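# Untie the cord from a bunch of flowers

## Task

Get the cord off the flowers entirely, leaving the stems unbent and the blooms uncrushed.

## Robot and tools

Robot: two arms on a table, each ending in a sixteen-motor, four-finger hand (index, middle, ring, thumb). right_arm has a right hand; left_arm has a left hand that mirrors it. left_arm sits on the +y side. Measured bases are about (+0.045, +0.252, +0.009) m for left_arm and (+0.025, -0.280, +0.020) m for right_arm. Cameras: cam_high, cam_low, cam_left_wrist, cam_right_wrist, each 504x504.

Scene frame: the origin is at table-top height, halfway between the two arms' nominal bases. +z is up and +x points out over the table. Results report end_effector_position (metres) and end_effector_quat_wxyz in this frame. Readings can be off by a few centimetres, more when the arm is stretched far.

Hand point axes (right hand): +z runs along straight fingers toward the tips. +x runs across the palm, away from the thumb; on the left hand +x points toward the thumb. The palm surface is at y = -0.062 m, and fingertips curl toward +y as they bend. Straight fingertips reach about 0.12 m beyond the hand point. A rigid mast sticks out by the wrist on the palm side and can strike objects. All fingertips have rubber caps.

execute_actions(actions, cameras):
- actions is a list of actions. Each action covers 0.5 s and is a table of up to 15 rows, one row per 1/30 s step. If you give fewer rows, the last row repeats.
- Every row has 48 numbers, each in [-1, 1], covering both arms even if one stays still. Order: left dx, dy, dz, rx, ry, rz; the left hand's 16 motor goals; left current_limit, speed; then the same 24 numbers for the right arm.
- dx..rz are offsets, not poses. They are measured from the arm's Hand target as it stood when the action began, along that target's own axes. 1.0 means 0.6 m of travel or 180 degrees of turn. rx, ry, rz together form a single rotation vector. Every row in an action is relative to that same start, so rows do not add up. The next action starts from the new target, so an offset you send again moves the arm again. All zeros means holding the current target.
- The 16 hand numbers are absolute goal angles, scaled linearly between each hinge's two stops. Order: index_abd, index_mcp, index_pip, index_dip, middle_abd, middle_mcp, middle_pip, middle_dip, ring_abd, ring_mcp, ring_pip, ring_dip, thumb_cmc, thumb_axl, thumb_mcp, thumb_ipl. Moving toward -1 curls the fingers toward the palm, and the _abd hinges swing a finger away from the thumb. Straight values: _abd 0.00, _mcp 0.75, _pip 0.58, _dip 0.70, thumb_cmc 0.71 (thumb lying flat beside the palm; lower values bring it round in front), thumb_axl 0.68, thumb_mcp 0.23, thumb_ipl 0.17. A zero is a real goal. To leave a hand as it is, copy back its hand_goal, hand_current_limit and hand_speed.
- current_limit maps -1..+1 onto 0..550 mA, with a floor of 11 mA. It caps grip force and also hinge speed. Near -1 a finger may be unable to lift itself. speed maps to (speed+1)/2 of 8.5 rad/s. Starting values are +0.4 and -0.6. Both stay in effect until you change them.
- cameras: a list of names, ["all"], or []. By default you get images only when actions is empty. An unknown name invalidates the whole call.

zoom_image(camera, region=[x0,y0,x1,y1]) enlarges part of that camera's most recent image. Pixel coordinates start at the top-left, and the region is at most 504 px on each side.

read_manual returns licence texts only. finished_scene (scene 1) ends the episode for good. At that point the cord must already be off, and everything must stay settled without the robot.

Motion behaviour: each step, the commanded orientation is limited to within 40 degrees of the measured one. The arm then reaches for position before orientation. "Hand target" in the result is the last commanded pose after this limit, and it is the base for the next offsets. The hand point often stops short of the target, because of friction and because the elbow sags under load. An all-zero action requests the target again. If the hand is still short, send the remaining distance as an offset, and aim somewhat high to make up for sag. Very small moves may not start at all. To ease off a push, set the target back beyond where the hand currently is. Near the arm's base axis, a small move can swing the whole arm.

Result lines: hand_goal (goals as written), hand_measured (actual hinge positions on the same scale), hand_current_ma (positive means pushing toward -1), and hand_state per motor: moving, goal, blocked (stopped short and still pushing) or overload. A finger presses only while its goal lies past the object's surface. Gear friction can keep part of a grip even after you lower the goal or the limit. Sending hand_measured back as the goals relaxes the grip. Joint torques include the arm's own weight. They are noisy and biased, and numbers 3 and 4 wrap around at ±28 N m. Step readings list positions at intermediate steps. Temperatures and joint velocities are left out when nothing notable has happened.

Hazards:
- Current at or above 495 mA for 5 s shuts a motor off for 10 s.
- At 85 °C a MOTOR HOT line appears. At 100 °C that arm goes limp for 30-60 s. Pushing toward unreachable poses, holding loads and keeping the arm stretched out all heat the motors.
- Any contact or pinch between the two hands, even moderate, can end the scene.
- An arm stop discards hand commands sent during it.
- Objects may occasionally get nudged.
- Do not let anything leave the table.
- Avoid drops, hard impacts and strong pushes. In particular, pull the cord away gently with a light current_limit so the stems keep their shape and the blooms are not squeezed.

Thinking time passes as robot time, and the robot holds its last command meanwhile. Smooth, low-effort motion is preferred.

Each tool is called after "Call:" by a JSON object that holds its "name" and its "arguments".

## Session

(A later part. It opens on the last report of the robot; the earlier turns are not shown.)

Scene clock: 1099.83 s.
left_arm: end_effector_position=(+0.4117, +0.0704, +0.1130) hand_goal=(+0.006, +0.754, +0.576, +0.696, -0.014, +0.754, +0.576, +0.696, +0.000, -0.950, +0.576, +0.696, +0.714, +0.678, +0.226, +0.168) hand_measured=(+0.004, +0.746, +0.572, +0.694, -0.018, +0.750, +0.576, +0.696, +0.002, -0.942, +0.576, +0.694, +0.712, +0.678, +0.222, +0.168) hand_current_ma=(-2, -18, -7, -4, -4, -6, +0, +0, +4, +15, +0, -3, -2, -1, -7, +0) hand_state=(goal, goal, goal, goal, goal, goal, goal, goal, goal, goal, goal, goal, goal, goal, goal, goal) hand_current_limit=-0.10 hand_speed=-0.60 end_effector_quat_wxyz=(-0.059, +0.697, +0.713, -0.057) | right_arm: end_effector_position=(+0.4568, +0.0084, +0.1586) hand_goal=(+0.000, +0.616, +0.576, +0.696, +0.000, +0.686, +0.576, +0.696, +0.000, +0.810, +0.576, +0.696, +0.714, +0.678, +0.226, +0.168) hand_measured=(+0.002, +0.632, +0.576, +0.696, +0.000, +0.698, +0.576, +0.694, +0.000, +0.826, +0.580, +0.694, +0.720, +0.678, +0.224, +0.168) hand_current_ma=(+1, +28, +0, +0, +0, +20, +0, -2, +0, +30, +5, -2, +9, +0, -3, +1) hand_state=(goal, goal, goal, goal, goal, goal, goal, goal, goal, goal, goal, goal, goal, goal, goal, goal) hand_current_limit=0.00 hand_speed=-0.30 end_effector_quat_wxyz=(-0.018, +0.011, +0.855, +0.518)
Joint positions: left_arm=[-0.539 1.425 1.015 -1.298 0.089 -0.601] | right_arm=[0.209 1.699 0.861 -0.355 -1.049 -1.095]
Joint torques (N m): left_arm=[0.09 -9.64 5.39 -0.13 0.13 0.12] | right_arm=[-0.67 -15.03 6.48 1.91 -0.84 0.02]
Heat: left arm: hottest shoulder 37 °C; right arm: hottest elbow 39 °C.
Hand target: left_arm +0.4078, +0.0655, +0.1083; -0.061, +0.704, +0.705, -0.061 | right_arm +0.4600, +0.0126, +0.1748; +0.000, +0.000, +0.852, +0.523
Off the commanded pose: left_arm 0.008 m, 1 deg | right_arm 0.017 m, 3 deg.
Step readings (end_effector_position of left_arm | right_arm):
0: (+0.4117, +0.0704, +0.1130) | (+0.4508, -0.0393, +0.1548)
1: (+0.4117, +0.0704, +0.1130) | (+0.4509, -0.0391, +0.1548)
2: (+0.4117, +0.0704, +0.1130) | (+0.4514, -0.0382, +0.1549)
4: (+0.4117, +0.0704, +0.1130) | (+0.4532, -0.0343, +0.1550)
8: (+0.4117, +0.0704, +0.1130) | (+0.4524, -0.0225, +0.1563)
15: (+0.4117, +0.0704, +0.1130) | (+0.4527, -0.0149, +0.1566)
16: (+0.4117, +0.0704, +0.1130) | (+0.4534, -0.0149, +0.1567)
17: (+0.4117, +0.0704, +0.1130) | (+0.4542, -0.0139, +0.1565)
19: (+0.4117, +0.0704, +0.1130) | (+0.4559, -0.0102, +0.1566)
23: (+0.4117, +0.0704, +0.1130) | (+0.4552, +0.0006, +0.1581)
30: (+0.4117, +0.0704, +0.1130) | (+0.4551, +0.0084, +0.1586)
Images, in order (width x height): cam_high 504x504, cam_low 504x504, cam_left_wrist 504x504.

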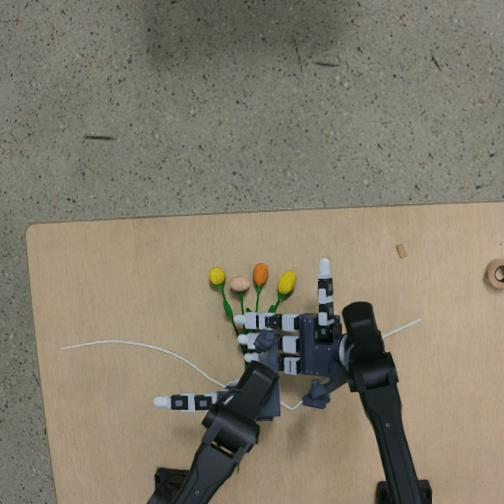

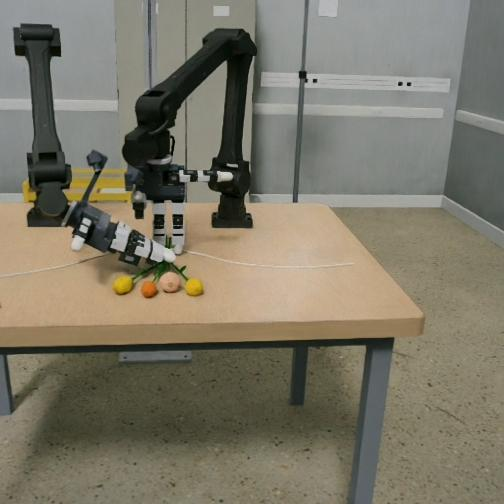

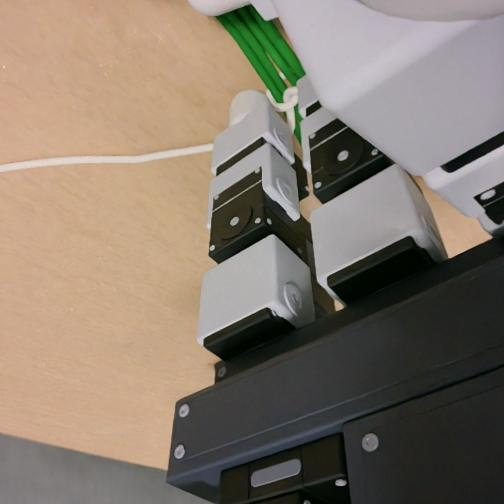

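Call:
{"name": "execute_actions", "arguments": {"actions": [[[0,0,0,0,0,0,0.005,0.754,0.576,0.696,-0.015,0.754,0.576,0.696,0,-0.95,0.576,0.696,0.714,0.678,0.226,0.168,-0.1,-0.6,0,0,0,0,0,0,0,0.93,0.576,0.696,0,0.93,0.576,0.696,0,0.93,0.576,0.696,0.714,0.678,0.226,0.168,-0.3,-0.8]],[[0,0,0,0,0,0,0.005,0.754,0.576,0.696,-0.015,0.754,0.576,0.696,0,-0.95,0.576,0.696,0.714,0.678,0.226,0.168,-0.1,-0.6,0,0,0,0,0,0,0,0.93,0.576,0.696,0,0.93,0.576,0.696,0,0.93,0.576,0.696,0.714,0.678,0.226,0.168,-0.3,-0.8]]], "cameras": ["cam_high","cam_low","cam_left_wrist"]}}

Call:
{"name": "zoom_image", "arguments": {"camera": "cam_low", "region": [60, 180, 220, 320]}}

Call:
{"name": "zoom_image", "arguments": {"camera": "cam_high", "region": [200, 250, 360, 420]}}

Scene clock: 1107.43 s.
left_arm: end_effector_position=(+0.4120, +0.0702, +0.1130) hand_goal=(+0.006, +0.754, +0.576, +0.696, -0.014, +0.754, +0.576, +0.696, +0.000, -0.950, +0.576, +0.696, +0.714, +0.678, +0.226, +0.168) hand_measured=(+0.006, +0.746, +0.572, +0.694, -0.018, +0.750, +0.576, +0.696, +0.002, -0.942, +0.576, +0.694, +0.712, +0.678, +0.222, +0.168) hand_current_ma=(-1, -18, -7, -4, -4, -6, +0, +0, +4, +15, +0, -3, -2, -1, -7, +0) hand_state=(goal, goal, goal, goal, goal, goal, goal, goal, goal, goal, goal, goal, goal, goal, goal, goal) hand_current_limit=-0.10 hand_speed=-0.60 end_effector_quat_wxyz=(-0.058, +0.697, +0.713, -0.056) | right_arm: end_effector_position=(+0.4569, +0.0087, +0.1698) hand_goal=(+0.000, +0.930, +0.576, +0.696, +0.000, +0.930, +0.576, +0.696, +0.000, +0.930, +0.576, +0.696, +0.714, +0.678, +0.226, +0.168) hand_measured=(-0.002, +0.928, +0.572, +0.696, +0.000, +0.920, +0.566, +0.690, +0.000, +0.934, +0.578, +0.694, +0.720, +0.678, +0.224, +0.168) hand_current_ma=(-1, -1, -6, +0, +0, -15, -15, -8, +0, +6, +1, -2, +9, +0, -3, +1) hand_state=(goal, goal, goal, goal, goal, goal, goal, goal, goal, goal, goal, goal, goal, goal, goal, goal) hand_current_limit=-0.30 hand_speed=-0.80 end_effector_quat_wxyz=(-0.007, +0.004, +0.853, +0.523)
Joint positions: left_arm=[-0.539 1.425 1.015 -1.296 0.089 -0.601] | right_arm=[0.209 1.679 0.861 -0.346 -1.054 -1.093]
Joint torques (N m): left_arm=[-0.21 -9.47 5.45 -0.14 0.15 0.12] | right_arm=[-0.67 -13.27 6.63 1.62 -0.61 0.02]
Heat: left arm: hottest shoulder 37 °C; right arm: hottest elbow 38 °C.
Hand target: left_arm +0.4078, +0.0655, +0.1083; -0.061, +0.704, +0.705, -0.061 | right_arm +0.4600, +0.0126, +0.1749; +0.000, +0.000, +0.852, +0.523
Off the commanded pose: left_arm 0.008 m, 1 deg | right_arm 0.007 m, 1 deg.
Step readings (end_effector_position of left_arm | right_arm):
0: (+0.4117, +0.0704, +0.1130) | (+0.4568, +0.0084, +0.1586)
1: (+0.4117, +0.0704, +0.1130) | (+0.4568, +0.0084, +0.1586)
2: (+0.4117, +0.0704, +0.1130) | (+0.4568, +0.0084, +0.1586)
4: (+0.4117, +0.0704, +0.1130) | (+0.4569, +0.0084, +0.1597)
8: (+0.4117, +0.0704, +0.1130) | (+0.4567, +0.0087, +0.1646)
15: (+0.4117, +0.0704, +0.1130) | (+0.4564, +0.0087, +0.1708)
16: (+0.4117, +0.0704, +0.1130) | (+0.4566, +0.0087, +0.1703)
17: (+0.4117, +0.0704, +0.1130) | (+0.4569, +0.0087, +0.1698)
19: (+0.4120, +0.0702, +0.1130) | (+0.4569, +0.0087, +0.1698)
23: (+0.4120, +0.0702, +0.1130) | (+0.4569, +0.0087, +0.1698)
30: (+0.4120, +0.0702, +0.1130) | (+0.4569, +0.0087, +0.1698)
Images, in order (width x height): cam_high 504x504, cam_low 504x504, cam_left_wrist 504x504.

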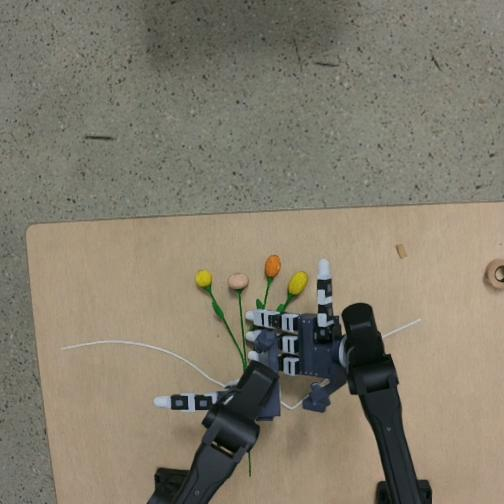

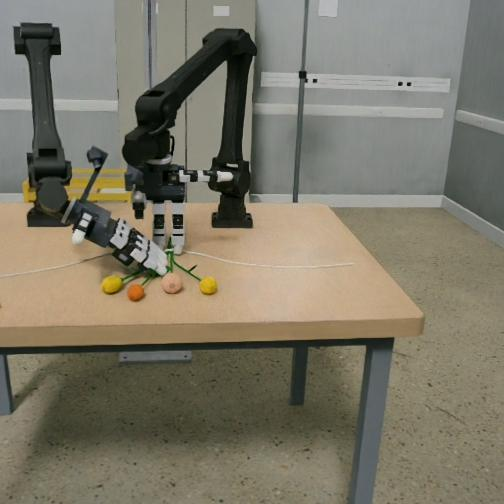

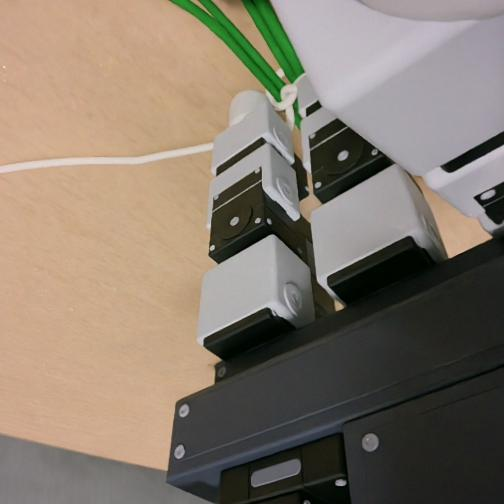

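Scaled by 3.150 from the camera's 504x504 image, which has a finer 720x720 frame.

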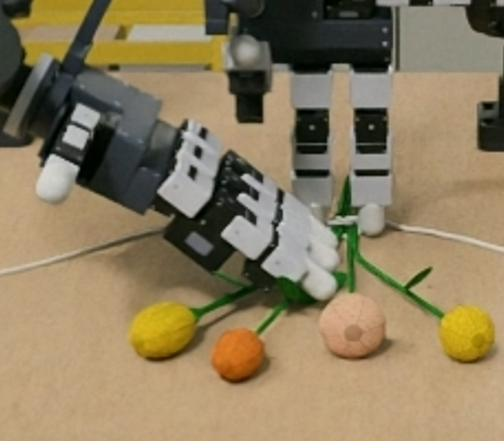

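Scaled by 2.965 from the camera's 504x504 image, which has a finer 720x720 frame.

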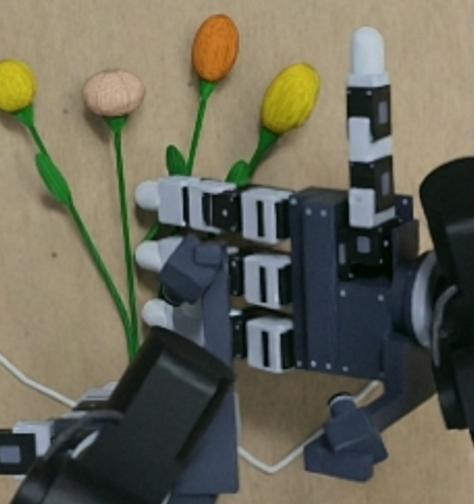

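Call:
{"name": "execute_actions", "arguments": {"actions": [[[0,0,0,0,0,0,0.005,0.754,0.576,0.696,-0.015,0.754,0.576,0.696,0,-0.95,0.576,0.696,0.714,0.678,0.226,0.168,-0.1,-0.6,0,0,0,0,0,0,0,0.55,0.576,0.696,0,0.55,0.576,0.696,0,0.70,0.576,0.696,0.714,0.678,0.226,0.168,-0.1,-0.6]],[[0,0,0,0,0,0,0.005,0.754,0.576,0.696,-0.015,0.754,0.576,0.696,0,-0.95,0.576,0.696,0.714,0.678,0.226,0.168,-0.1,-0.6,0,0.01,0.02,0,0,0,0,0.55,0.576,0.696,0,0.55,0.576,0.696,0,0.75,0.576,0.696,0.714,0.678,0.226,0.168,-0.1,-0.6]]], "cameras": ["cam_high","cam_low","cam_left_wrist"]}}

Call:
{"name": "zoom_image", "arguments": {"camera": "cam_low", "region": [60, 180, 220, 320]}}

Call:
{"name": "zoom_image", "arguments": {"camera": "cam_high", "region": [200, 250, 360, 420]}}

Scene clock: 1117.23 s.
left_arm: end_effector_position=(+0.4120, +0.0702, +0.1130) hand_goal=(+0.006, +0.754, +0.576, +0.696, -0.014, +0.754, +0.576, +0.696, +0.000, -0.950, +0.576, +0.696, +0.714, +0.678, +0.226, +0.168) hand_measured=(+0.006, +0.746, +0.572, +0.694, -0.018, +0.750, +0.576, +0.696, +0.002, -0.942, +0.576, +0.694, +0.712, +0.678, +0.222, +0.168) hand_current_ma=(-1, -18, -7, -4, -4, -6, +0, +0, +4, +15, +0, -3, -2, -1, -7, +0) hand_state=(goal, goal, goal, goal, goal, goal, goal, goal, goal, goal, goal, goal, goal, goal, goal, goal) hand_current_limit=-0.10 hand_speed=-0.60 end_effector_quat_wxyz=(-0.058, +0.697, +0.713, -0.056) | right_arm: end_effector_position=(+0.4579, +0.0206, +0.1696) hand_goal=(+0.000, +0.550, +0.576, +0.696, +0.000, +0.550, +0.576, +0.696, +0.000, +0.750, +0.576, +0.696, +0.714, +0.678, +0.226, +0.168) hand_measured=(-0.002, +0.568, +0.576, +0.696, +0.000, +0.568, +0.576, +0.694, +0.000, +0.756, +0.578, +0.694, +0.720, +0.678, +0.224, +0.168) hand_current_ma=(-1, +34, +0, +0, +0, +36, +0, -2, +0, +9, +1, -2, +9, +0, -3, +1) hand_state=(goal, goal, goal, goal, goal, goal, goal, goal, goal, goal, goal, goal, goal, goal, goal, goal) hand_current_limit=-0.10 hand_speed=-0.60 end_effector_quat_wxyz=(-0.007, +0.007, +0.855, +0.519)
Joint positions: left_arm=[-0.539 1.425 1.015 -1.296 0.089 -0.601] | right_arm=[0.237 1.679 0.861 -0.303 -1.034 -1.038]
Joint torques (N m): left_arm=[-0.21 -9.35 5.41 -0.1 0.14 0.11] | right_arm=[-0.09 -13.04 6.63 2.04 -0.83 0.01]
Heat: left arm: hottest shoulder 36 °C; right arm: hottest elbow 38 °C.
Hand target: left_arm +0.4078, +0.0655, +0.1083; -0.061, +0.704, +0.705, -0.061 | right_arm +0.4600, +0.0260, +0.1748; +0.000, +0.000, +0.852, +0.523
Off the commanded pose: left_arm 0.008 m, 1 deg | right_arm 0.008 m, 1 deg.
Step readings (end_effector_position of left_arm | right_arm):
0: (+0.4120, +0.0702, +0.1130) | (+0.4569, +0.0087, +0.1698)
1: (+0.4120, +0.0702, +0.1130) | (+0.4569, +0.0087, +0.1698)
2: (+0.4120, +0.0702, +0.1130) | (+0.4571, +0.0086, +0.1693)
4: (+0.4120, +0.0702, +0.1130) | (+0.4575, +0.0086, +0.1687)
8: (+0.4120, +0.0702, +0.1130) | (+0.4575, +0.0086, +0.1687)
15: (+0.4120, +0.0702, +0.1130) | (+0.4575, +0.0086, +0.1687)
16: (+0.4120, +0.0702, +0.1130) | (+0.4575, +0.0086, +0.1687)
17: (+0.4120, +0.0702, +0.1130) | (+0.4580, +0.0089, +0.1687)
19: (+0.4120, +0.0702, +0.1130) | (+0.4580, +0.0117, +0.1683)
23: (+0.4120, +0.0702, +0.1130) | (+0.4580, +0.0164, +0.1693)
30: (+0.4120, +0.0702, +0.1130) | (+0.4573, +0.0205, +0.1698)
Images, in order (width x height): cam_high 504x504, cam_low 504x504, cam_left_wrist 504x504.

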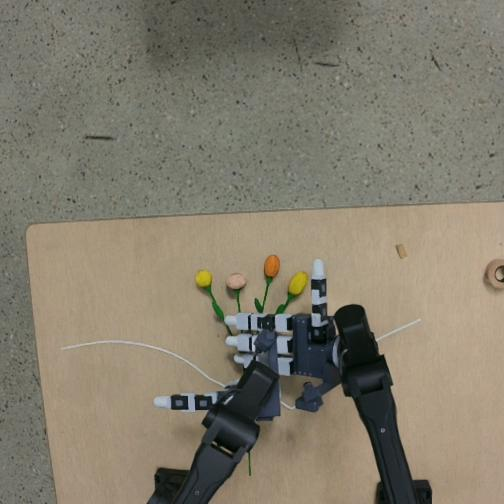

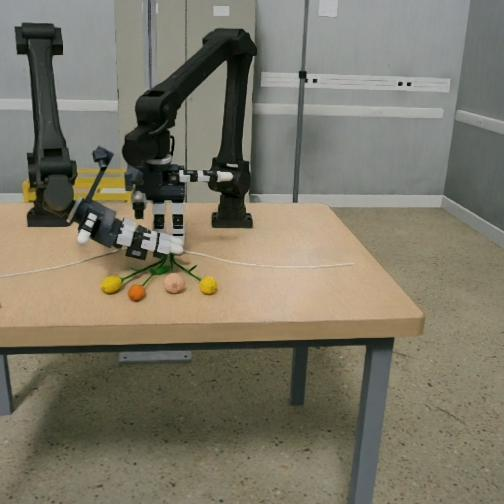

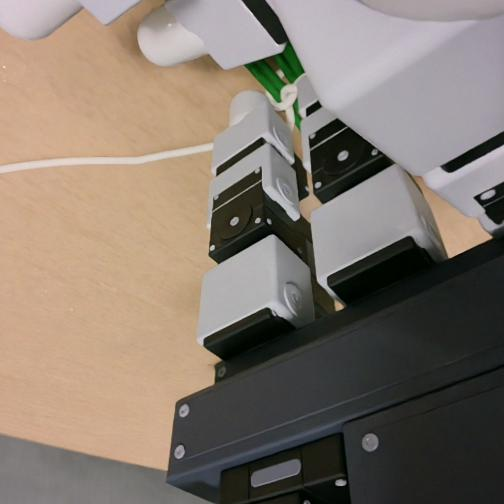

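Scaled by 3.150 from the camera's 504x504 image, which has a finer 720x720 frame.

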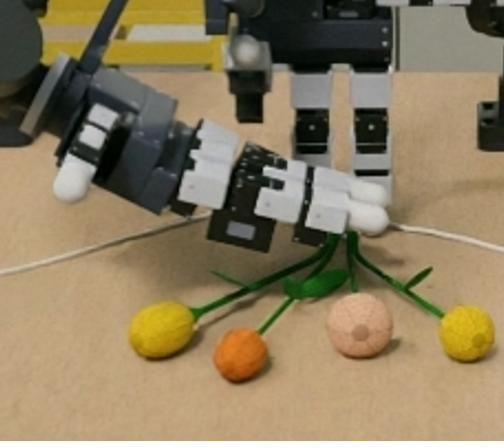

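Scaled by 2.965 from the camera's 504x504 image, which has a finer 720x720 frame.

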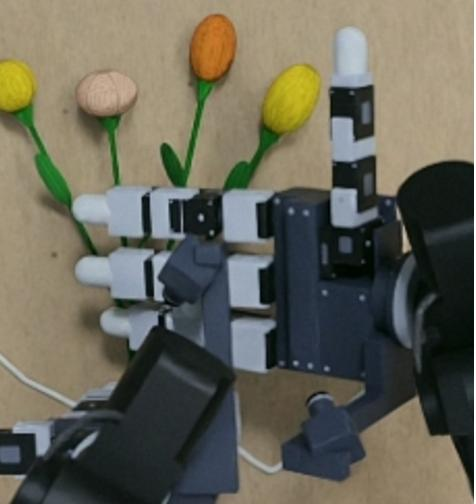

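Call:
{"name": "execute_actions", "arguments": {"actions": [[[0,0,0,0,0,0,0.005,0.754,0.576,0.696,-0.015,0.754,0.576,0.696,0,-0.95,0.576,0.696,0.714,0.678,0.226,0.168,-0.1,-0.6,0,-0.0289,0.0128,0,0,0,0,0.5,0.576,0.696,0,0.5,0.576,0.696,0,0.68,0.576,0.522,0.714,0.678,0.226,0.168,-0.1,-0.6]],[[0,0,0,0,0,0,0.005,0.754,0.576,0.696,-0.015,0.754,0.576,0.696,0,-0.95,0.576,0.696,0.714,0.678,0.226,0.168,-0.1,-0.6,0,-0.0289,0.0128,0,0,0,0,0.5,0.576,0.696,0,0.5,0.576,0.696,0,0.68,0.576,0.522,0.714,0.678,0.226,0.168,-0.1,-0.6]]], "cameras": ["cam_high","cam_low","cam_left_wrist"]}}

Call:
{"name": "zoom_image", "arguments": {"camera": "cam_low", "region": [60, 180, 220, 320]}}

Call:
{"name": "zoom_image", "arguments": {"camera": "cam_high", "region": [200, 250, 360, 420]}}

Scene clock: 1132.33 s.
left_arm: end_effector_position=(+0.4120, +0.0702, +0.1130) hand_goal=(+0.006, +0.754, +0.576, +0.696, -0.014, +0.754, +0.576, +0.696, +0.000, -0.950, +0.576, +0.696, +0.714, +0.678, +0.226, +0.168) hand_measured=(+0.006, +0.746, +0.572, +0.694, -0.018, +0.750, +0.576, +0.696, +0.002, -0.942, +0.576, +0.694, +0.712, +0.678, +0.222, +0.168) hand_current_ma=(-1, -18, -7, -4, -4, -6, +0, +0, +4, +15, +0, -3, -2, -1, -7, +0) hand_state=(goal, goal, goal, goal, goal, goal, goal, goal, goal, goal, goal, goal, goal, goal, goal, goal) hand_current_limit=-0.10 hand_speed=-0.60 end_effector_quat_wxyz=(-0.058, +0.697, +0.713, -0.056) | right_arm: end_effector_position=(+0.4611, +0.0217, +0.1446) hand_goal=(+0.000, +0.500, +0.576, +0.696, +0.000, +0.500, +0.576, +0.696, +0.000, +0.680, +0.576, +0.522, +0.714, +0.678, +0.226, +0.168) hand_measured=(-0.002, +0.510, +0.576, +0.696, +0.000, +0.518, +0.576, +0.694, +0.000, +0.700, +0.578, +0.524, +0.722, +0.678, +0.224, +0.168) hand_current_ma=(-1, +15, +0, +0, +0, +36, +0, -2, +0, +38, +1, +3, +10, +0, -3, +1) hand_state=(goal, goal, goal, goal, goal, goal, goal, goal, goal, goal, goal, goal, goal, goal, goal, goal) hand_current_limit=-0.10 hand_speed=-0.60 end_effector_quat_wxyz=(+0.006, -0.003, +0.853, +0.522)
Joint positions: left_arm=[-0.539 1.425 1.015 -1.296 0.089 -0.601] | right_arm=[0.237 1.747 0.85 -0.198 -1.034 -1.045]
Joint torques (N m): left_arm=[-0.09 -9.29 5.41 -0.13 0.13 0.11] | right_arm=[-1.2 -11.93 5.29 1.95 -0.93 -0.06]
Heat: left arm: hottest shoulder 36 °C; right arm: hottest elbow 38 °C.
Hand target: left_arm +0.4078, +0.0655, +0.1083; -0.061, +0.704, +0.705, -0.061 | right_arm +0.4601, +0.0239, +0.1369; +0.000, +0.000, +0.852, +0.523
Off the commanded pose: left_arm 0.008 m, 1 deg | right_arm 0.008 m, 1 deg.
Step readings (end_effector_position of left_arm | right_arm):
0: (+0.4120, +0.0702, +0.1130) | (+0.4579, +0.0206, +0.1696)
1: (+0.4120, +0.0702, +0.1130) | (+0.4580, +0.0206, +0.1697)
2: (+0.4120, +0.0702, +0.1130) | (+0.4583, +0.0207, +0.1701)
4: (+0.4120, +0.0702, +0.1130) | (+0.4592, +0.0210, +0.1704)
8: (+0.4120, +0.0702, +0.1130) | (+0.4609, +0.0214, +0.1682)
15: (+0.4120, +0.0702, +0.1130) | (+0.4617, +0.0216, +0.1628)
16: (+0.4120, +0.0702, +0.1130) | (+0.4617, +0.0216, +0.1628)
17: (+0.4120, +0.0702, +0.1130) | (+0.4617, +0.0216, +0.1624)
19: (+0.4120, +0.0702, +0.1130) | (+0.4623, +0.0218, +0.1604)
23: (+0.4120, +0.0702, +0.1130) | (+0.4620, +0.0217, +0.1498)
30: (+0.4120, +0.0702, +0.1130) | (+0.4610, +0.0217, +0.1444)
Images, in order (width x height): cam_high 504x504, cam_low 504x504, cam_left_wrist 504x504.

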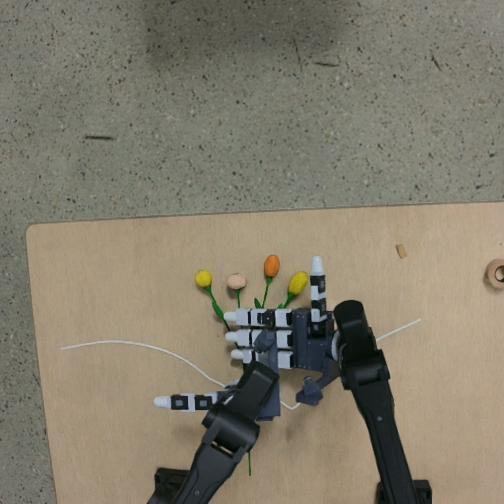

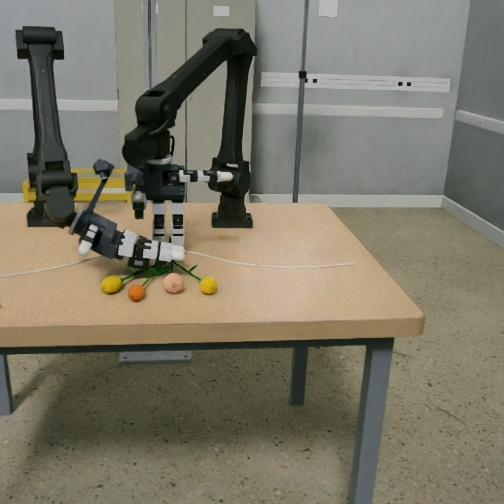

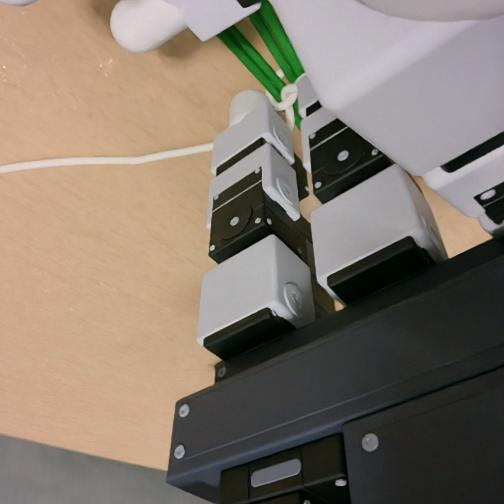

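Scaled by 3.150 from the camera's 504x504 image, which has a finer 720x720 frame.

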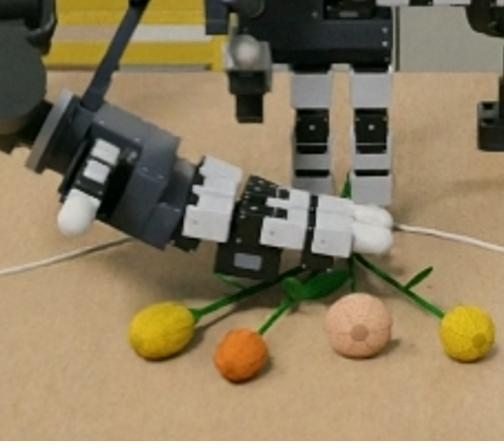

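Scaled by 2.965 from the camera's 504x504 image, which has a finer 720x720 frame.

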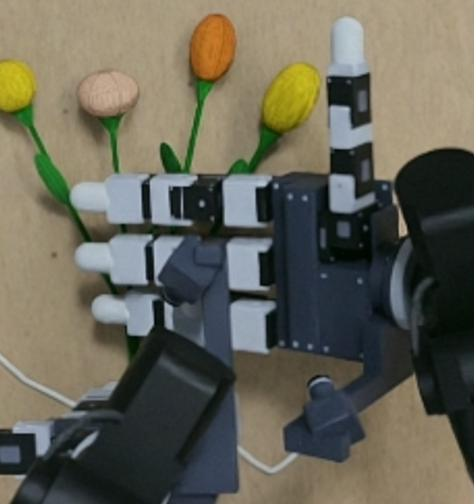

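Call:
{"name": "execute_actions", "arguments": {"actions": [[[0,0,0,0,0,0,0.005,0.754,0.576,0.696,-0.015,0.754,0.576,0.696,0,-0.95,0.576,0.696,0.714,0.678,0.226,0.168,-0.1,-0.6,0.0167,-0.0127,-0.003,0,0,0,0,0.5,0.576,0.696,0,0.5,0.576,0.696,0,0.68,0.576,0.522,0.714,0.678,0.226,0.168,-0.1,-0.6]],[[0,0,0,0,0,0,0.005,0.754,0.576,0.696,-0.015,0.754,0.576,0.696,0,-0.95,0.576,0.696,0.714,0.678,0.226,0.168,-0.1,-0.6,0,0,0,0,0,0,0,0.5,0.576,0.696,0,0.5,0.576,0.696,0,0.84,0.576,0.522,0.714,0.678,0.226,0.168,-0.25,-0.8]],[[0,0,0,0,0,0,0.005,0.754,0.576,0.696,-0.015,0.754,0.576,0.696,0,-0.95,0.576,0.696,0.714,0.678,0.226,0.168,-0.1,-0.6,0,0,0,0,0,0,0,0.5,0.576,0.696,0,0.5,0.576,0.696,0,0.84,0.576,0.522,0.714,0.678,0.226,0.168,-0.25,-0.8]]], "cameras": ["cam_high","cam_low","cam_left_wrist"]}}

Call:
{"name": "zoom_image", "arguments": {"camera": "cam_low", "region": [60, 180, 220, 320]}}

Call:
{"name": "zoom_image", "arguments": {"camera": "cam_high", "region": [200, 250, 360, 420]}}

Scene clock: 1143.10 s.
left_arm: end_effector_position=(+0.4120, +0.0702, +0.1130) hand_goal=(+0.006, +0.754, +0.576, +0.696, -0.014, +0.754, +0.576, +0.696, +0.000, -0.950, +0.576, +0.696, +0.714, +0.678, +0.226, +0.168) hand_measured=(+0.006, +0.746, +0.572, +0.694, -0.018, +0.750, +0.576, +0.696, +0.002, -0.942, +0.576, +0.694, +0.712, +0.678, +0.222, +0.168) hand_current_ma=(-1, -18, -7, -4, -4, -6, +0, +0, +4, +15, +0, -3, -2, -1, -7, +0) hand_state=(goal, goal, goal, goal, goal, goal, goal, goal, goal, goal, goal, goal, goal, goal, goal, goal) hand_current_limit=-0.10 hand_speed=-0.60 end_effector_quat_wxyz=(-0.058, +0.697, +0.713, -0.056) | right_arm: end_effector_position=(+0.4528, +0.0196, +0.1393) hand_goal=(+0.000, +0.500, +0.576, +0.696, +0.000, +0.500, +0.576, +0.696, +0.000, +0.840, +0.576, +0.522, +0.714, +0.678, +0.226, +0.168) hand_measured=(-0.002, +0.506, +0.576, +0.696, +0.000, +0.518, +0.576, +0.694, +0.002, +0.778, +0.564, +0.524, +0.722, +0.678, +0.224, +0.168) hand_current_ma=(-1, +7, +0, +0, +0, +36, +0, -2, +1, -182, -19, +3, +10, +0, -3, +1) hand_state=(goal, goal, goal, goal, goal, goal, goal, goal, goal, blocked, goal, goal, goal, goal, goal, goal) hand_current_limit=-0.25 hand_speed=-0.80 end_effector_quat_wxyz=(+0.001, +0.000, +0.851, +0.525)
Joint positions: left_arm=[-0.539 1.425 1.015 -1.296 0.089 -0.601] | right_arm=[0.237 1.747 0.823 -0.174 -1.043 -1.038]
Joint torques (N m): left_arm=[-0.32 -9.35 5.39 -0.13 0.12 0.12] | right_arm=[-1.2 -11.99 4.66 1.78 -0.65 -0.13]
Heat: left arm: hottest shoulder 36 °C; right arm: hottest elbow 37 °C.
Hand target: left_arm +0.4078, +0.0655, +0.1083; -0.061, +0.704, +0.705, -0.061 | right_arm +0.4501, +0.0189, +0.1309; +0.000, +0.000, +0.852, +0.523
Off the commanded pose: left_arm 0.008 m, 1 deg | right_arm 0.009 m, 0 deg.
Step readings (end_effector_position of left_arm | right_arm):
0: (+0.4120, +0.0702, +0.1130) | (+0.4611, +0.0217, +0.1446)
1: (+0.4120, +0.0702, +0.1130) | (+0.4611, +0.0217, +0.1446)
2: (+0.4120, +0.0702, +0.1130) | (+0.4606, +0.0216, +0.1442)
4: (+0.4120, +0.0702, +0.1130) | (+0.4587, +0.0211, +0.1427)
8: (+0.4120, +0.0702, +0.1130) | (+0.4534, +0.0198, +0.1392)
15: (+0.4120, +0.0702, +0.1130) | (+0.4525, +0.0196, +0.1389)
16: (+0.4120, +0.0702, +0.1130) | (+0.4524, +0.0196, +0.1388)
17: (+0.4120, +0.0702, +0.1130) | (+0.4524, +0.0196, +0.1388)
19: (+0.4120, +0.0702, +0.1130) | (+0.4524, +0.0196, +0.1388)
23: (+0.4120, +0.0702, +0.1130) | (+0.4528, +0.0196, +0.1393)
30: (+0.4120, +0.0702, +0.1130) | (+0.4528, +0.0196, +0.1393)
31: (+0.4120, +0.0702, +0.1130) | (+0.4528, +0.0196, +0.1393)
32: (+0.4120, +0.0702, +0.1130) | (+0.4528, +0.0196, +0.1393)
34: (+0.4120, +0.0702, +0.1130) | (+0.4528, +0.0196, +0.1393)
38: (+0.4120, +0.0702, +0.1130) | (+0.4528, +0.0196, +0.1393)
45: (+0.4120, +0.0702, +0.1130) | (+0.4528, +0.0196, +0.1393)
Images, in order (width x height): cam_high 504x504, cam_low 504x504, cam_left_wrist 504x504.

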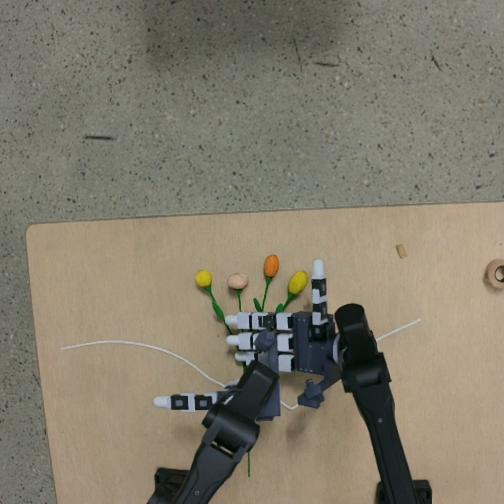

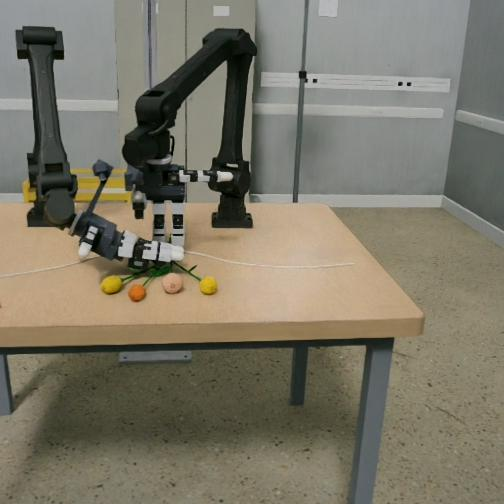

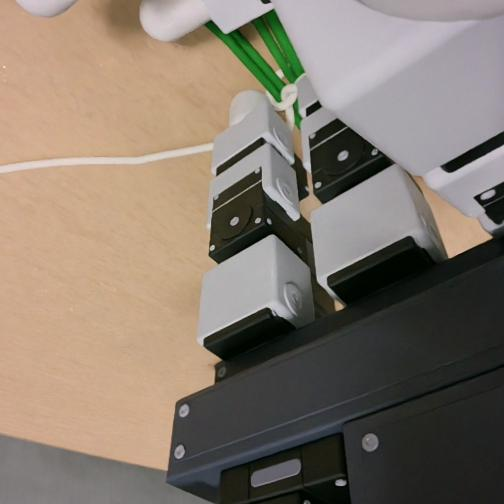

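Scaled by 3.150 from the camera's 504x504 image, which has a finer 720x720 frame.

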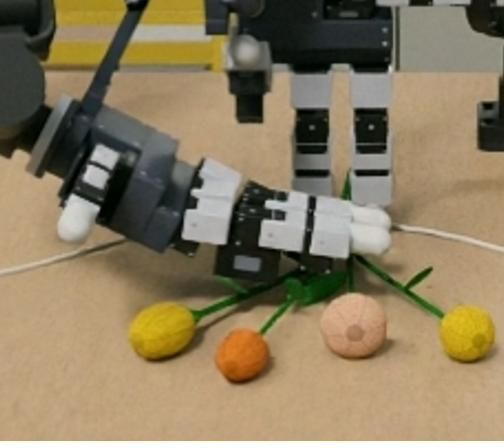

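Scaled by 2.965 from the camera's 504x504 image, which has a finer 720x720 frame.

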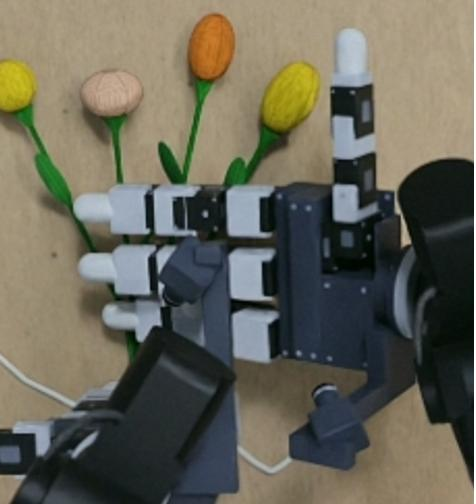

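Call:
{"name": "execute_actions", "arguments": {"actions": []}}

Call:
{"name": "zoom_image", "arguments": {"camera": "cam_high", "region": [160, 240, 360, 440]}}

Call:
{"name": "zoom_image", "arguments": {"camera": "cam_left_wrist", "region": [160, 0, 420, 240]}}

Scene clock: 1154.70 s.
left_arm: end_effector_position=(+0.4120, +0.0702, +0.1130) hand_goal=(+0.006, +0.754, +0.576, +0.696, -0.014, +0.754, +0.576, +0.696, +0.000, -0.950, +0.576, +0.696, +0.714, +0.678, +0.226, +0.168) hand_measured=(+0.006, +0.746, +0.572, +0.694, -0.018, +0.750, +0.576, +0.696, +0.002, -0.942, +0.576, +0.694, +0.712, +0.678, +0.222, +0.168) hand_current_ma=(-1, -18, -7, -4, -4, -6, +0, +0, +4, +15, +0, -3, -2, -1, -7, +0) hand_state=(goal, goal, goal, goal, goal, goal, goal, goal, goal, goal, goal, goal, goal, goal, goal, goal) hand_current_limit=-0.10 hand_speed=-0.60 end_effector_quat_wxyz=(-0.058, +0.697, +0.713, -0.056) | right_arm: end_effector_position=(+0.4528, +0.0196, +0.1393) hand_goal=(+0.000, +0.500, +0.576, +0.696, +0.000, +0.500, +0.576, +0.696, +0.000, +0.840, +0.576, +0.522, +0.714, +0.678, +0.226, +0.168) hand_measured=(-0.002, +0.506, +0.576, +0.696, +0.000, +0.518, +0.576, +0.694, +0.002, +0.778, +0.564, +0.524, +0.722, +0.678, +0.224, +0.168) hand_current_ma=(-1, +7, +0, +0, +0, +36, +0, -2, +1, -182, -19, +3, +10, +0, -3, +1) hand_state=(goal, goal, goal, goal, goal, goal, goal, goal, goal, blocked, goal, goal, goal, goal, goal, goal) hand_current_limit=-0.25 hand_speed=-0.80 end_effector_quat_wxyz=(+0.001, +0.000, +0.851, +0.525)
Joint positions: left_arm=[-0.539 1.425 1.015 -1.296 0.089 -0.601] | right_arm=[0.237 1.747 0.823 -0.174 -1.043 -1.038]
Joint velocities: within noise
Joint torques (N m): left_arm=[-0.09 -9.17 5.38 -0.08 0.12 0.11] | right_arm=[-1.32 -11.87 4.67 1.77 -0.66 -0.16]
Motor temperatures (°C): left_arm=[31 36 35 26 22 25] | right_arm=[28 31 36 26 31 24]
Heat: left arm: hottest shoulder 36 °C; right arm: hottest elbow 36 °C.
Hand target: left_arm +0.4078, +0.0655, +0.1083; -0.061, +0.704, +0.705, -0.061 | right_arm +0.4501, +0.0189, +0.1309; +0.000, +0.000, +0.852, +0.523
Off the commanded pose: left_arm 0.008 m, 1 deg | right_arm 0.009 m, 0 deg.

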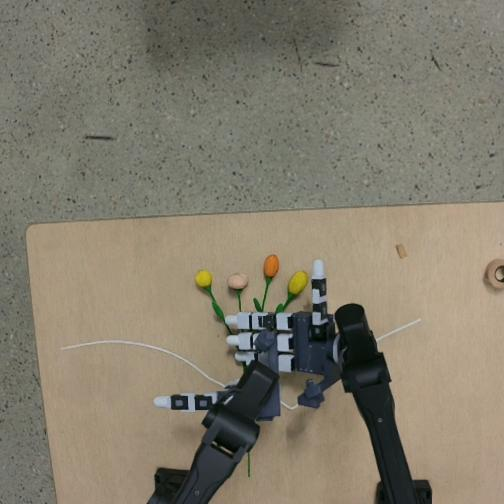

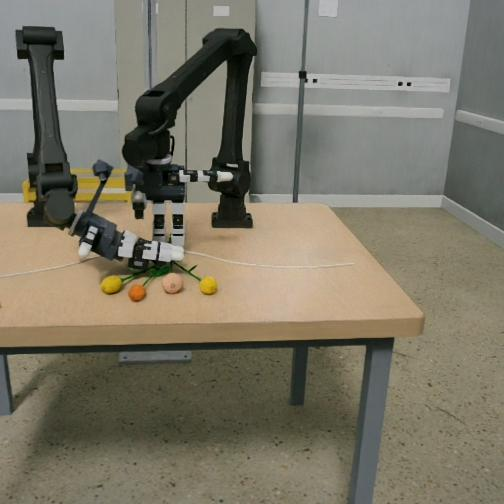

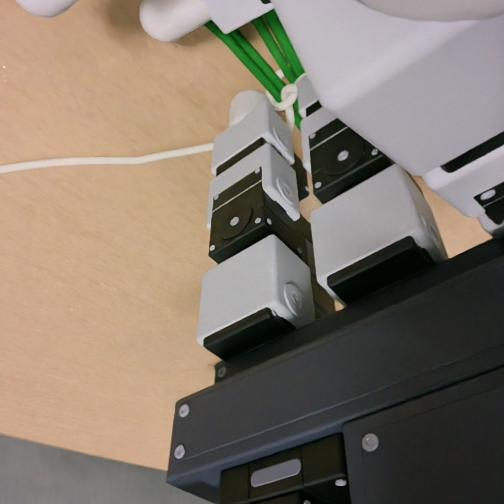

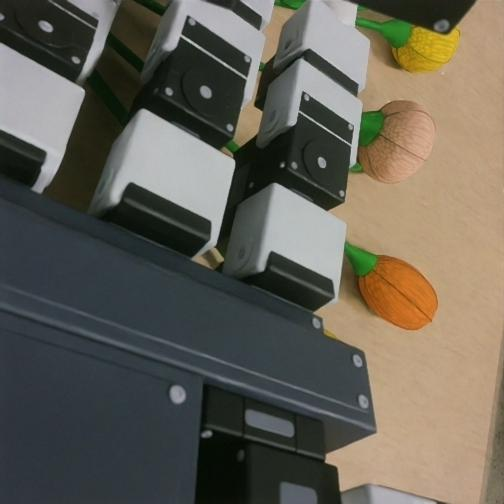

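Scaled by 2.520 from the camera's 504x504 image, which has a finer 720x720 frame.

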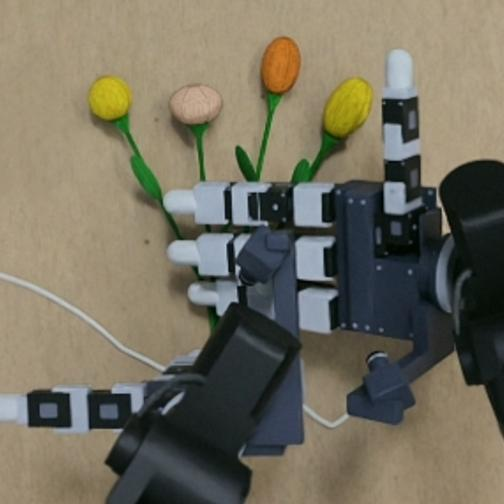

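Scaled by 1.938 from the camera's 504x504 image, which has a finer 720x720 frame.

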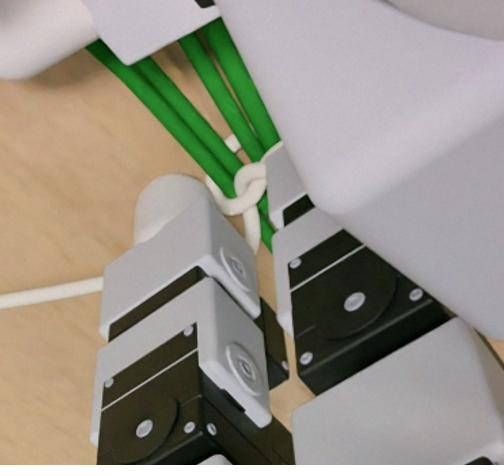

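Call:
{"name": "execute_actions", "arguments": {"actions": [[[0.004,-0.033,0.005,0,0,0,0.005,0.754,0.576,0.696,-0.015,0.754,0.576,0.696,0,-0.95,0.576,0.696,0.714,0.678,0.226,0.168,-0.1,-0.6,0,0,0,0,0,0,0,0.5,0.576,0.696,0,0.5,0.576,0.696,0,0.84,0.576,0.522,0.714,0.678,0.226,0.168,-0.25,-0.8]]], "cameras": ["cam_high","cam_left_wrist","cam_low"]}}

Call:
{"name": "zoom_image", "arguments": {"camera": "cam_left_wrist", "region": [160, 0, 420, 240]}}

Call:
{"name": "zoom_image", "arguments": {"camera": "cam_high", "region": [160, 240, 360, 480]}}

Scene clock: 1162.53 s.
left_arm: end_effector_position=(+0.3946, +0.0683, +0.1102) hand_goal=(+0.006, +0.754, +0.576, +0.696, -0.014, +0.754, +0.576, +0.696, +0.000, -0.950, +0.576, +0.696, +0.714, +0.678, +0.226, +0.168) hand_measured=(+0.004, +0.738, +0.568, +0.692, -0.018, +0.746, +0.574, +0.694, +0.002, -0.942, +0.576, +0.694, +0.712, +0.678, +0.222, +0.168) hand_current_ma=(-1, -36, -17, -8, -6, -15, -4, -1, +3, +17, +0, -3, -2, -1, -7, +0) hand_state=(goal, goal, goal, goal, goal, goal, goal, goal, goal, goal, goal, goal, goal, goal, goal, goal) hand_current_limit=-0.10 hand_speed=-0.60 end_effector_quat_wxyz=(-0.058, +0.707, +0.703, -0.058) | right_arm: end_effector_position=(+0.4528, +0.0196, +0.1393) hand_goal=(+0.000, +0.500, +0.576, +0.696, +0.000, +0.500, +0.576, +0.696, +0.000, +0.840, +0.576, +0.522, +0.714, +0.678, +0.226, +0.168) hand_measured=(-0.002, +0.506, +0.576, +0.696, +0.000, +0.518, +0.576, +0.694, +0.002, +0.778, +0.564, +0.524, +0.722, +0.678, +0.224, +0.168) hand_current_ma=(-1, +7, +0, +0, +0, +36, +0, -2, +1, -182, -20, +3, +10, +0, -3, +1) hand_state=(goal, goal, goal, goal, goal, goal, goal, goal, goal, blocked, goal, goal, goal, goal, goal, goal) hand_current_limit=-0.25 hand_speed=-0.80 end_effector_quat_wxyz=(+0.001, +0.000, +0.851, +0.525)
Joint positions: left_arm=[-0.565 1.389 0.971 -1.287 0.093 -0.598] | right_arm=[0.237 1.747 0.823 -0.174 -1.043 -1.038]
Joint torques (N m): left_arm=[0.03 -9.76 5.27 -0.09 0.13 -0.05] | right_arm=[-1.55 -12.16 4.7 1.78 -0.64 -0.15]
Heat: left arm: hottest shoulder 36 °C; right arm: hottest elbow 36 °C.
Hand target: left_arm +0.3878, +0.0678, +0.1088; -0.061, +0.704, +0.705, -0.061 | right_arm +0.4501, +0.0189, +0.1309; +0.000, +0.000, +0.852, +0.523
Off the commanded pose: left_arm 0.007 m, 1 deg | right_arm 0.009 m, 0 deg.
Step readings (end_effector_position of left_arm | right_arm):
0: (+0.4120, +0.0702, +0.1130) | (+0.4528, +0.0196, +0.1393)
1: (+0.4118, +0.0702, +0.1129) | (+0.4528, +0.0196, +0.1393)
2: (+0.4114, +0.0701, +0.1121) | (+0.4528, +0.0196, +0.1393)
4: (+0.4077, +0.0696, +0.1097) | (+0.4528, +0.0196, +0.1393)
8: (+0.3986, +0.0687, +0.1108) | (+0.4528, +0.0196, +0.1393)
15: (+0.3951, +0.0687, +0.1104) | (+0.4528, +0.0196, +0.1393)
Images, in order (width x height): cam_high 504x504, cam_low 504x504, cam_left_wrist 504x504.

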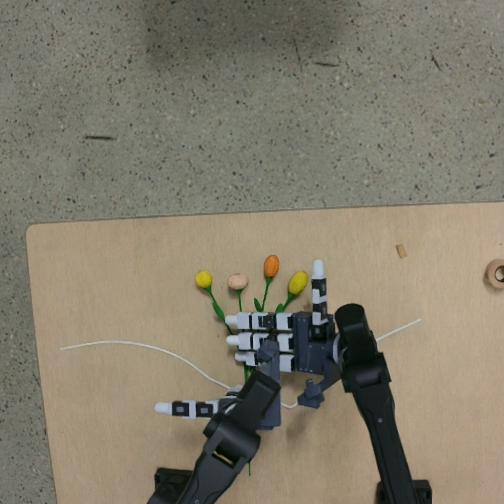

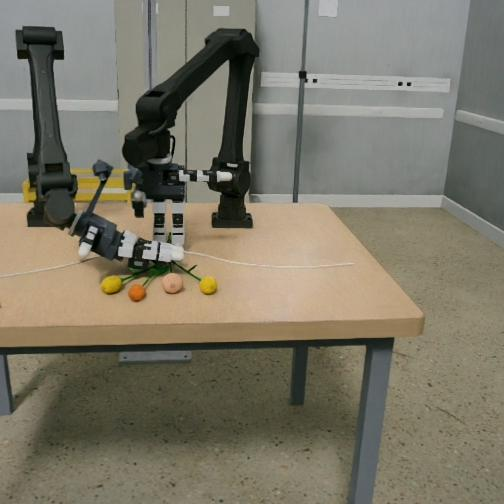

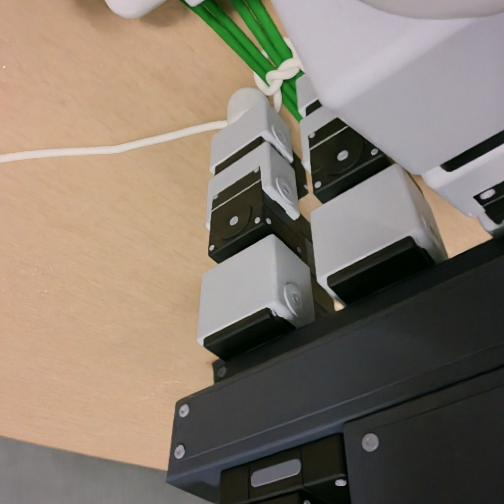

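Scaled by 1.938 from the camera's 504x504 image, which has a finer 720x720 frame.

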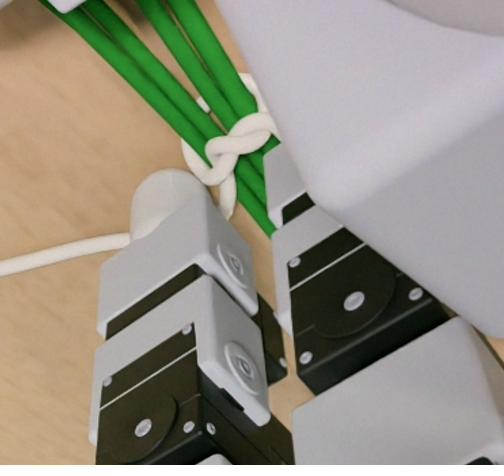

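Scaled by 2.100 from the camera's 504x504 image, which has a finer 720x720 frame.

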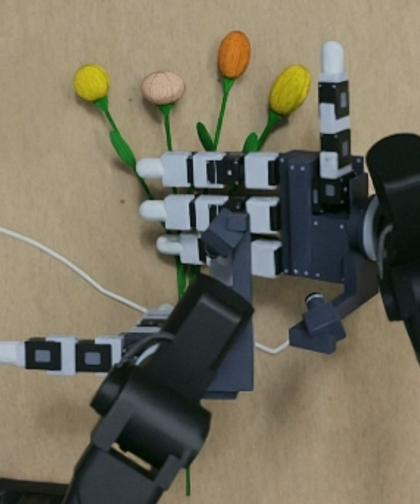

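Call:
{"name": "execute_actions", "arguments": {"actions": [[[0.004,-0.033,0.005,0,0,0,0.005,0.754,0.576,0.696,-0.015,0.754,0.576,0.696,0,-0.95,0.576,0.696,0.714,0.678,0.226,0.168,-0.1,-0.6,0,0,0,0,0,0,0,0.5,0.576,0.696,0,0.5,0.576,0.696,0,0.84,0.576,0.522,0.714,0.678,0.226,0.168,-0.25,-0.8]]], "cameras": ["cam_high","cam_left_wrist","cam_low"]}}

Call:
{"name": "zoom_image", "arguments": {"camera": "cam_left_wrist", "region": [160, 0, 420, 240]}}

Call:
{"name": "zoom_image", "arguments": {"camera": "cam_high", "region": [160, 240, 360, 480]}}

Scene clock: 1168.83 s.
left_arm: end_effector_position=(+0.3743, +0.0703, +0.1104) hand_goal=(+0.006, +0.754, +0.576, +0.696, -0.014, +0.754, +0.576, +0.696, +0.000, -0.950, +0.576, +0.696, +0.714, +0.678, +0.226, +0.168) hand_measured=(+0.004, +0.744, +0.570, +0.692, -0.018, +0.746, +0.574, +0.694, +0.002, -0.942, +0.576, +0.694, +0.712, +0.678, +0.222, +0.168) hand_current_ma=(-2, -23, -9, -5, -4, -14, -4, -1, +3, +17, +0, -3, -2, -1, -7, +0) hand_state=(goal, goal, goal, goal, goal, goal, goal, goal, goal, goal, goal, goal, goal, goal, goal, goal) hand_current_limit=-0.10 hand_speed=-0.60 end_effector_quat_wxyz=(-0.057, +0.707, +0.702, -0.057) | right_arm: end_effector_position=(+0.4528, +0.0196, +0.1393) hand_goal=(+0.000, +0.500, +0.576, +0.696, +0.000, +0.500, +0.576, +0.696, +0.000, +0.840, +0.576, +0.522, +0.714, +0.678, +0.226, +0.168) hand_measured=(-0.002, +0.506, +0.576, +0.696, +0.000, +0.518, +0.576, +0.694, +0.002, +0.778, +0.564, +0.524, +0.722, +0.678, +0.224, +0.168) hand_current_ma=(-1, +7, +0, +0, +0, +36, +0, -2, +1, -182, -20, +3, +10, +0, -3, +1) hand_state=(goal, goal, goal, goal, goal, goal, goal, goal, goal, blocked, goal, goal, goal, goal, goal, goal) hand_current_limit=-0.25 hand_speed=-0.80 end_effector_quat_wxyz=(+0.001, +0.000, +0.851, +0.525)
Joint positions: left_arm=[-0.595 1.342 0.925 -1.285 0.096 -0.628] | right_arm=[0.237 1.747 0.823 -0.174 -1.043 -1.038]
Joint torques (N m): left_arm=[-0.5 -9 5.39 -0.25 0.14 -0.04] | right_arm=[-1.2 -11.99 4.57 1.83 -0.64 -0.18]
Heat: left arm: hottest shoulder 36 °C; right arm: hottest elbow 36 °C.
Hand target: left_arm +0.3677, +0.0702, +0.1092; -0.061, +0.704, +0.705, -0.061 | right_arm +0.4501, +0.0189, +0.1309; +0.000, +0.000, +0.852, +0.523
Off the commanded pose: left_arm 0.007 m, 1 deg | right_arm 0.009 m, 0 deg.
Step readings (end_effector_position of left_arm | right_arm):
0: (+0.3946, +0.0683, +0.1102) | (+0.4528, +0.0196, +0.1393)
1: (+0.3944, +0.0684, +0.1101) | (+0.4528, +0.0196, +0.1393)
2: (+0.3937, +0.0683, +0.1101) | (+0.4528, +0.0196, +0.1393)
4: (+0.3901, +0.0688, +0.1108) | (+0.4528, +0.0196, +0.1393)
8: (+0.3789, +0.0698, +0.1111) | (+0.4528, +0.0196, +0.1393)
15: (+0.3744, +0.0700, +0.1104) | (+0.4528, +0.0196, +0.1393)
Images, in order (width x height): cam_high 504x504, cam_low 504x504, cam_left_wrist 504x504.

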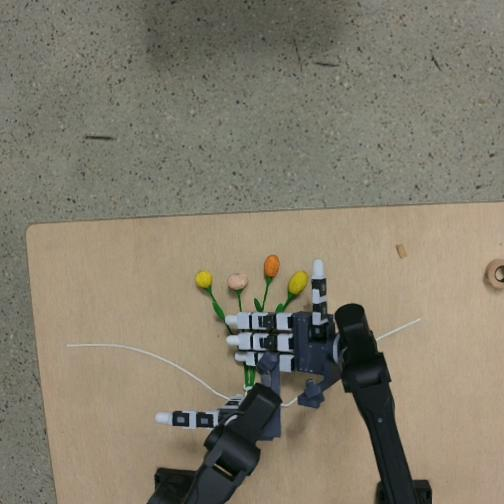

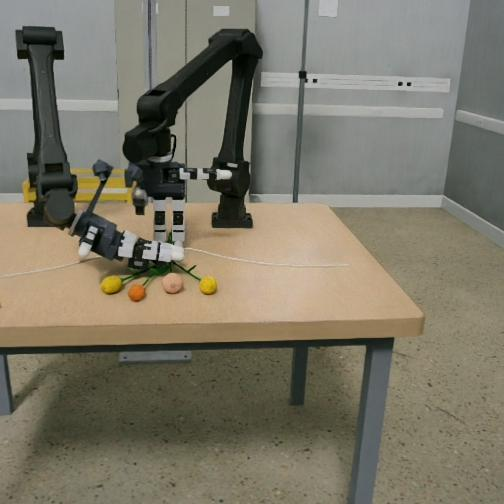

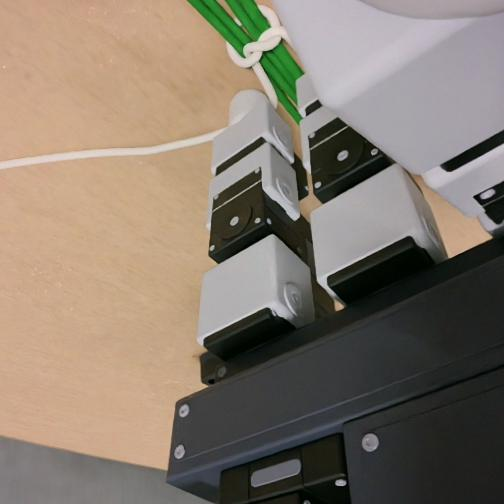

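Scaled by 1.938 from the camera's 504x504 image, which has a finer 720x720 frame.

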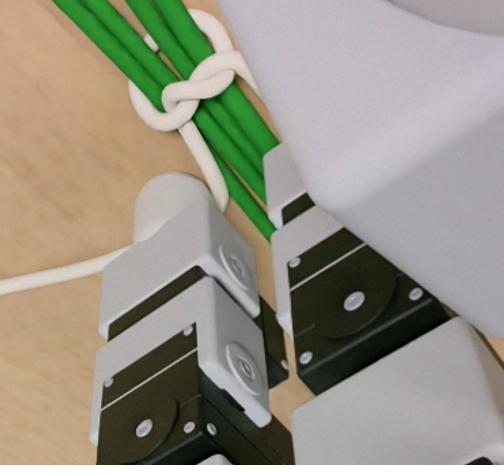

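Scaled by 2.100 from the camera's 504x504 image, which has a finer 720x720 frame.

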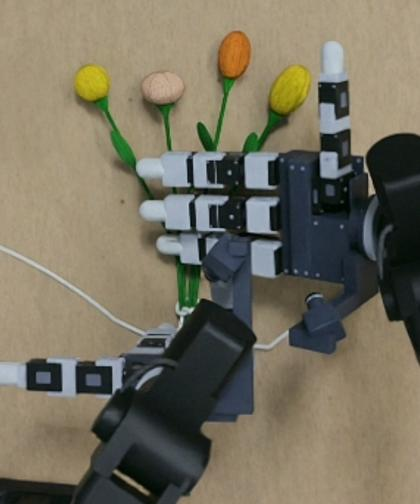

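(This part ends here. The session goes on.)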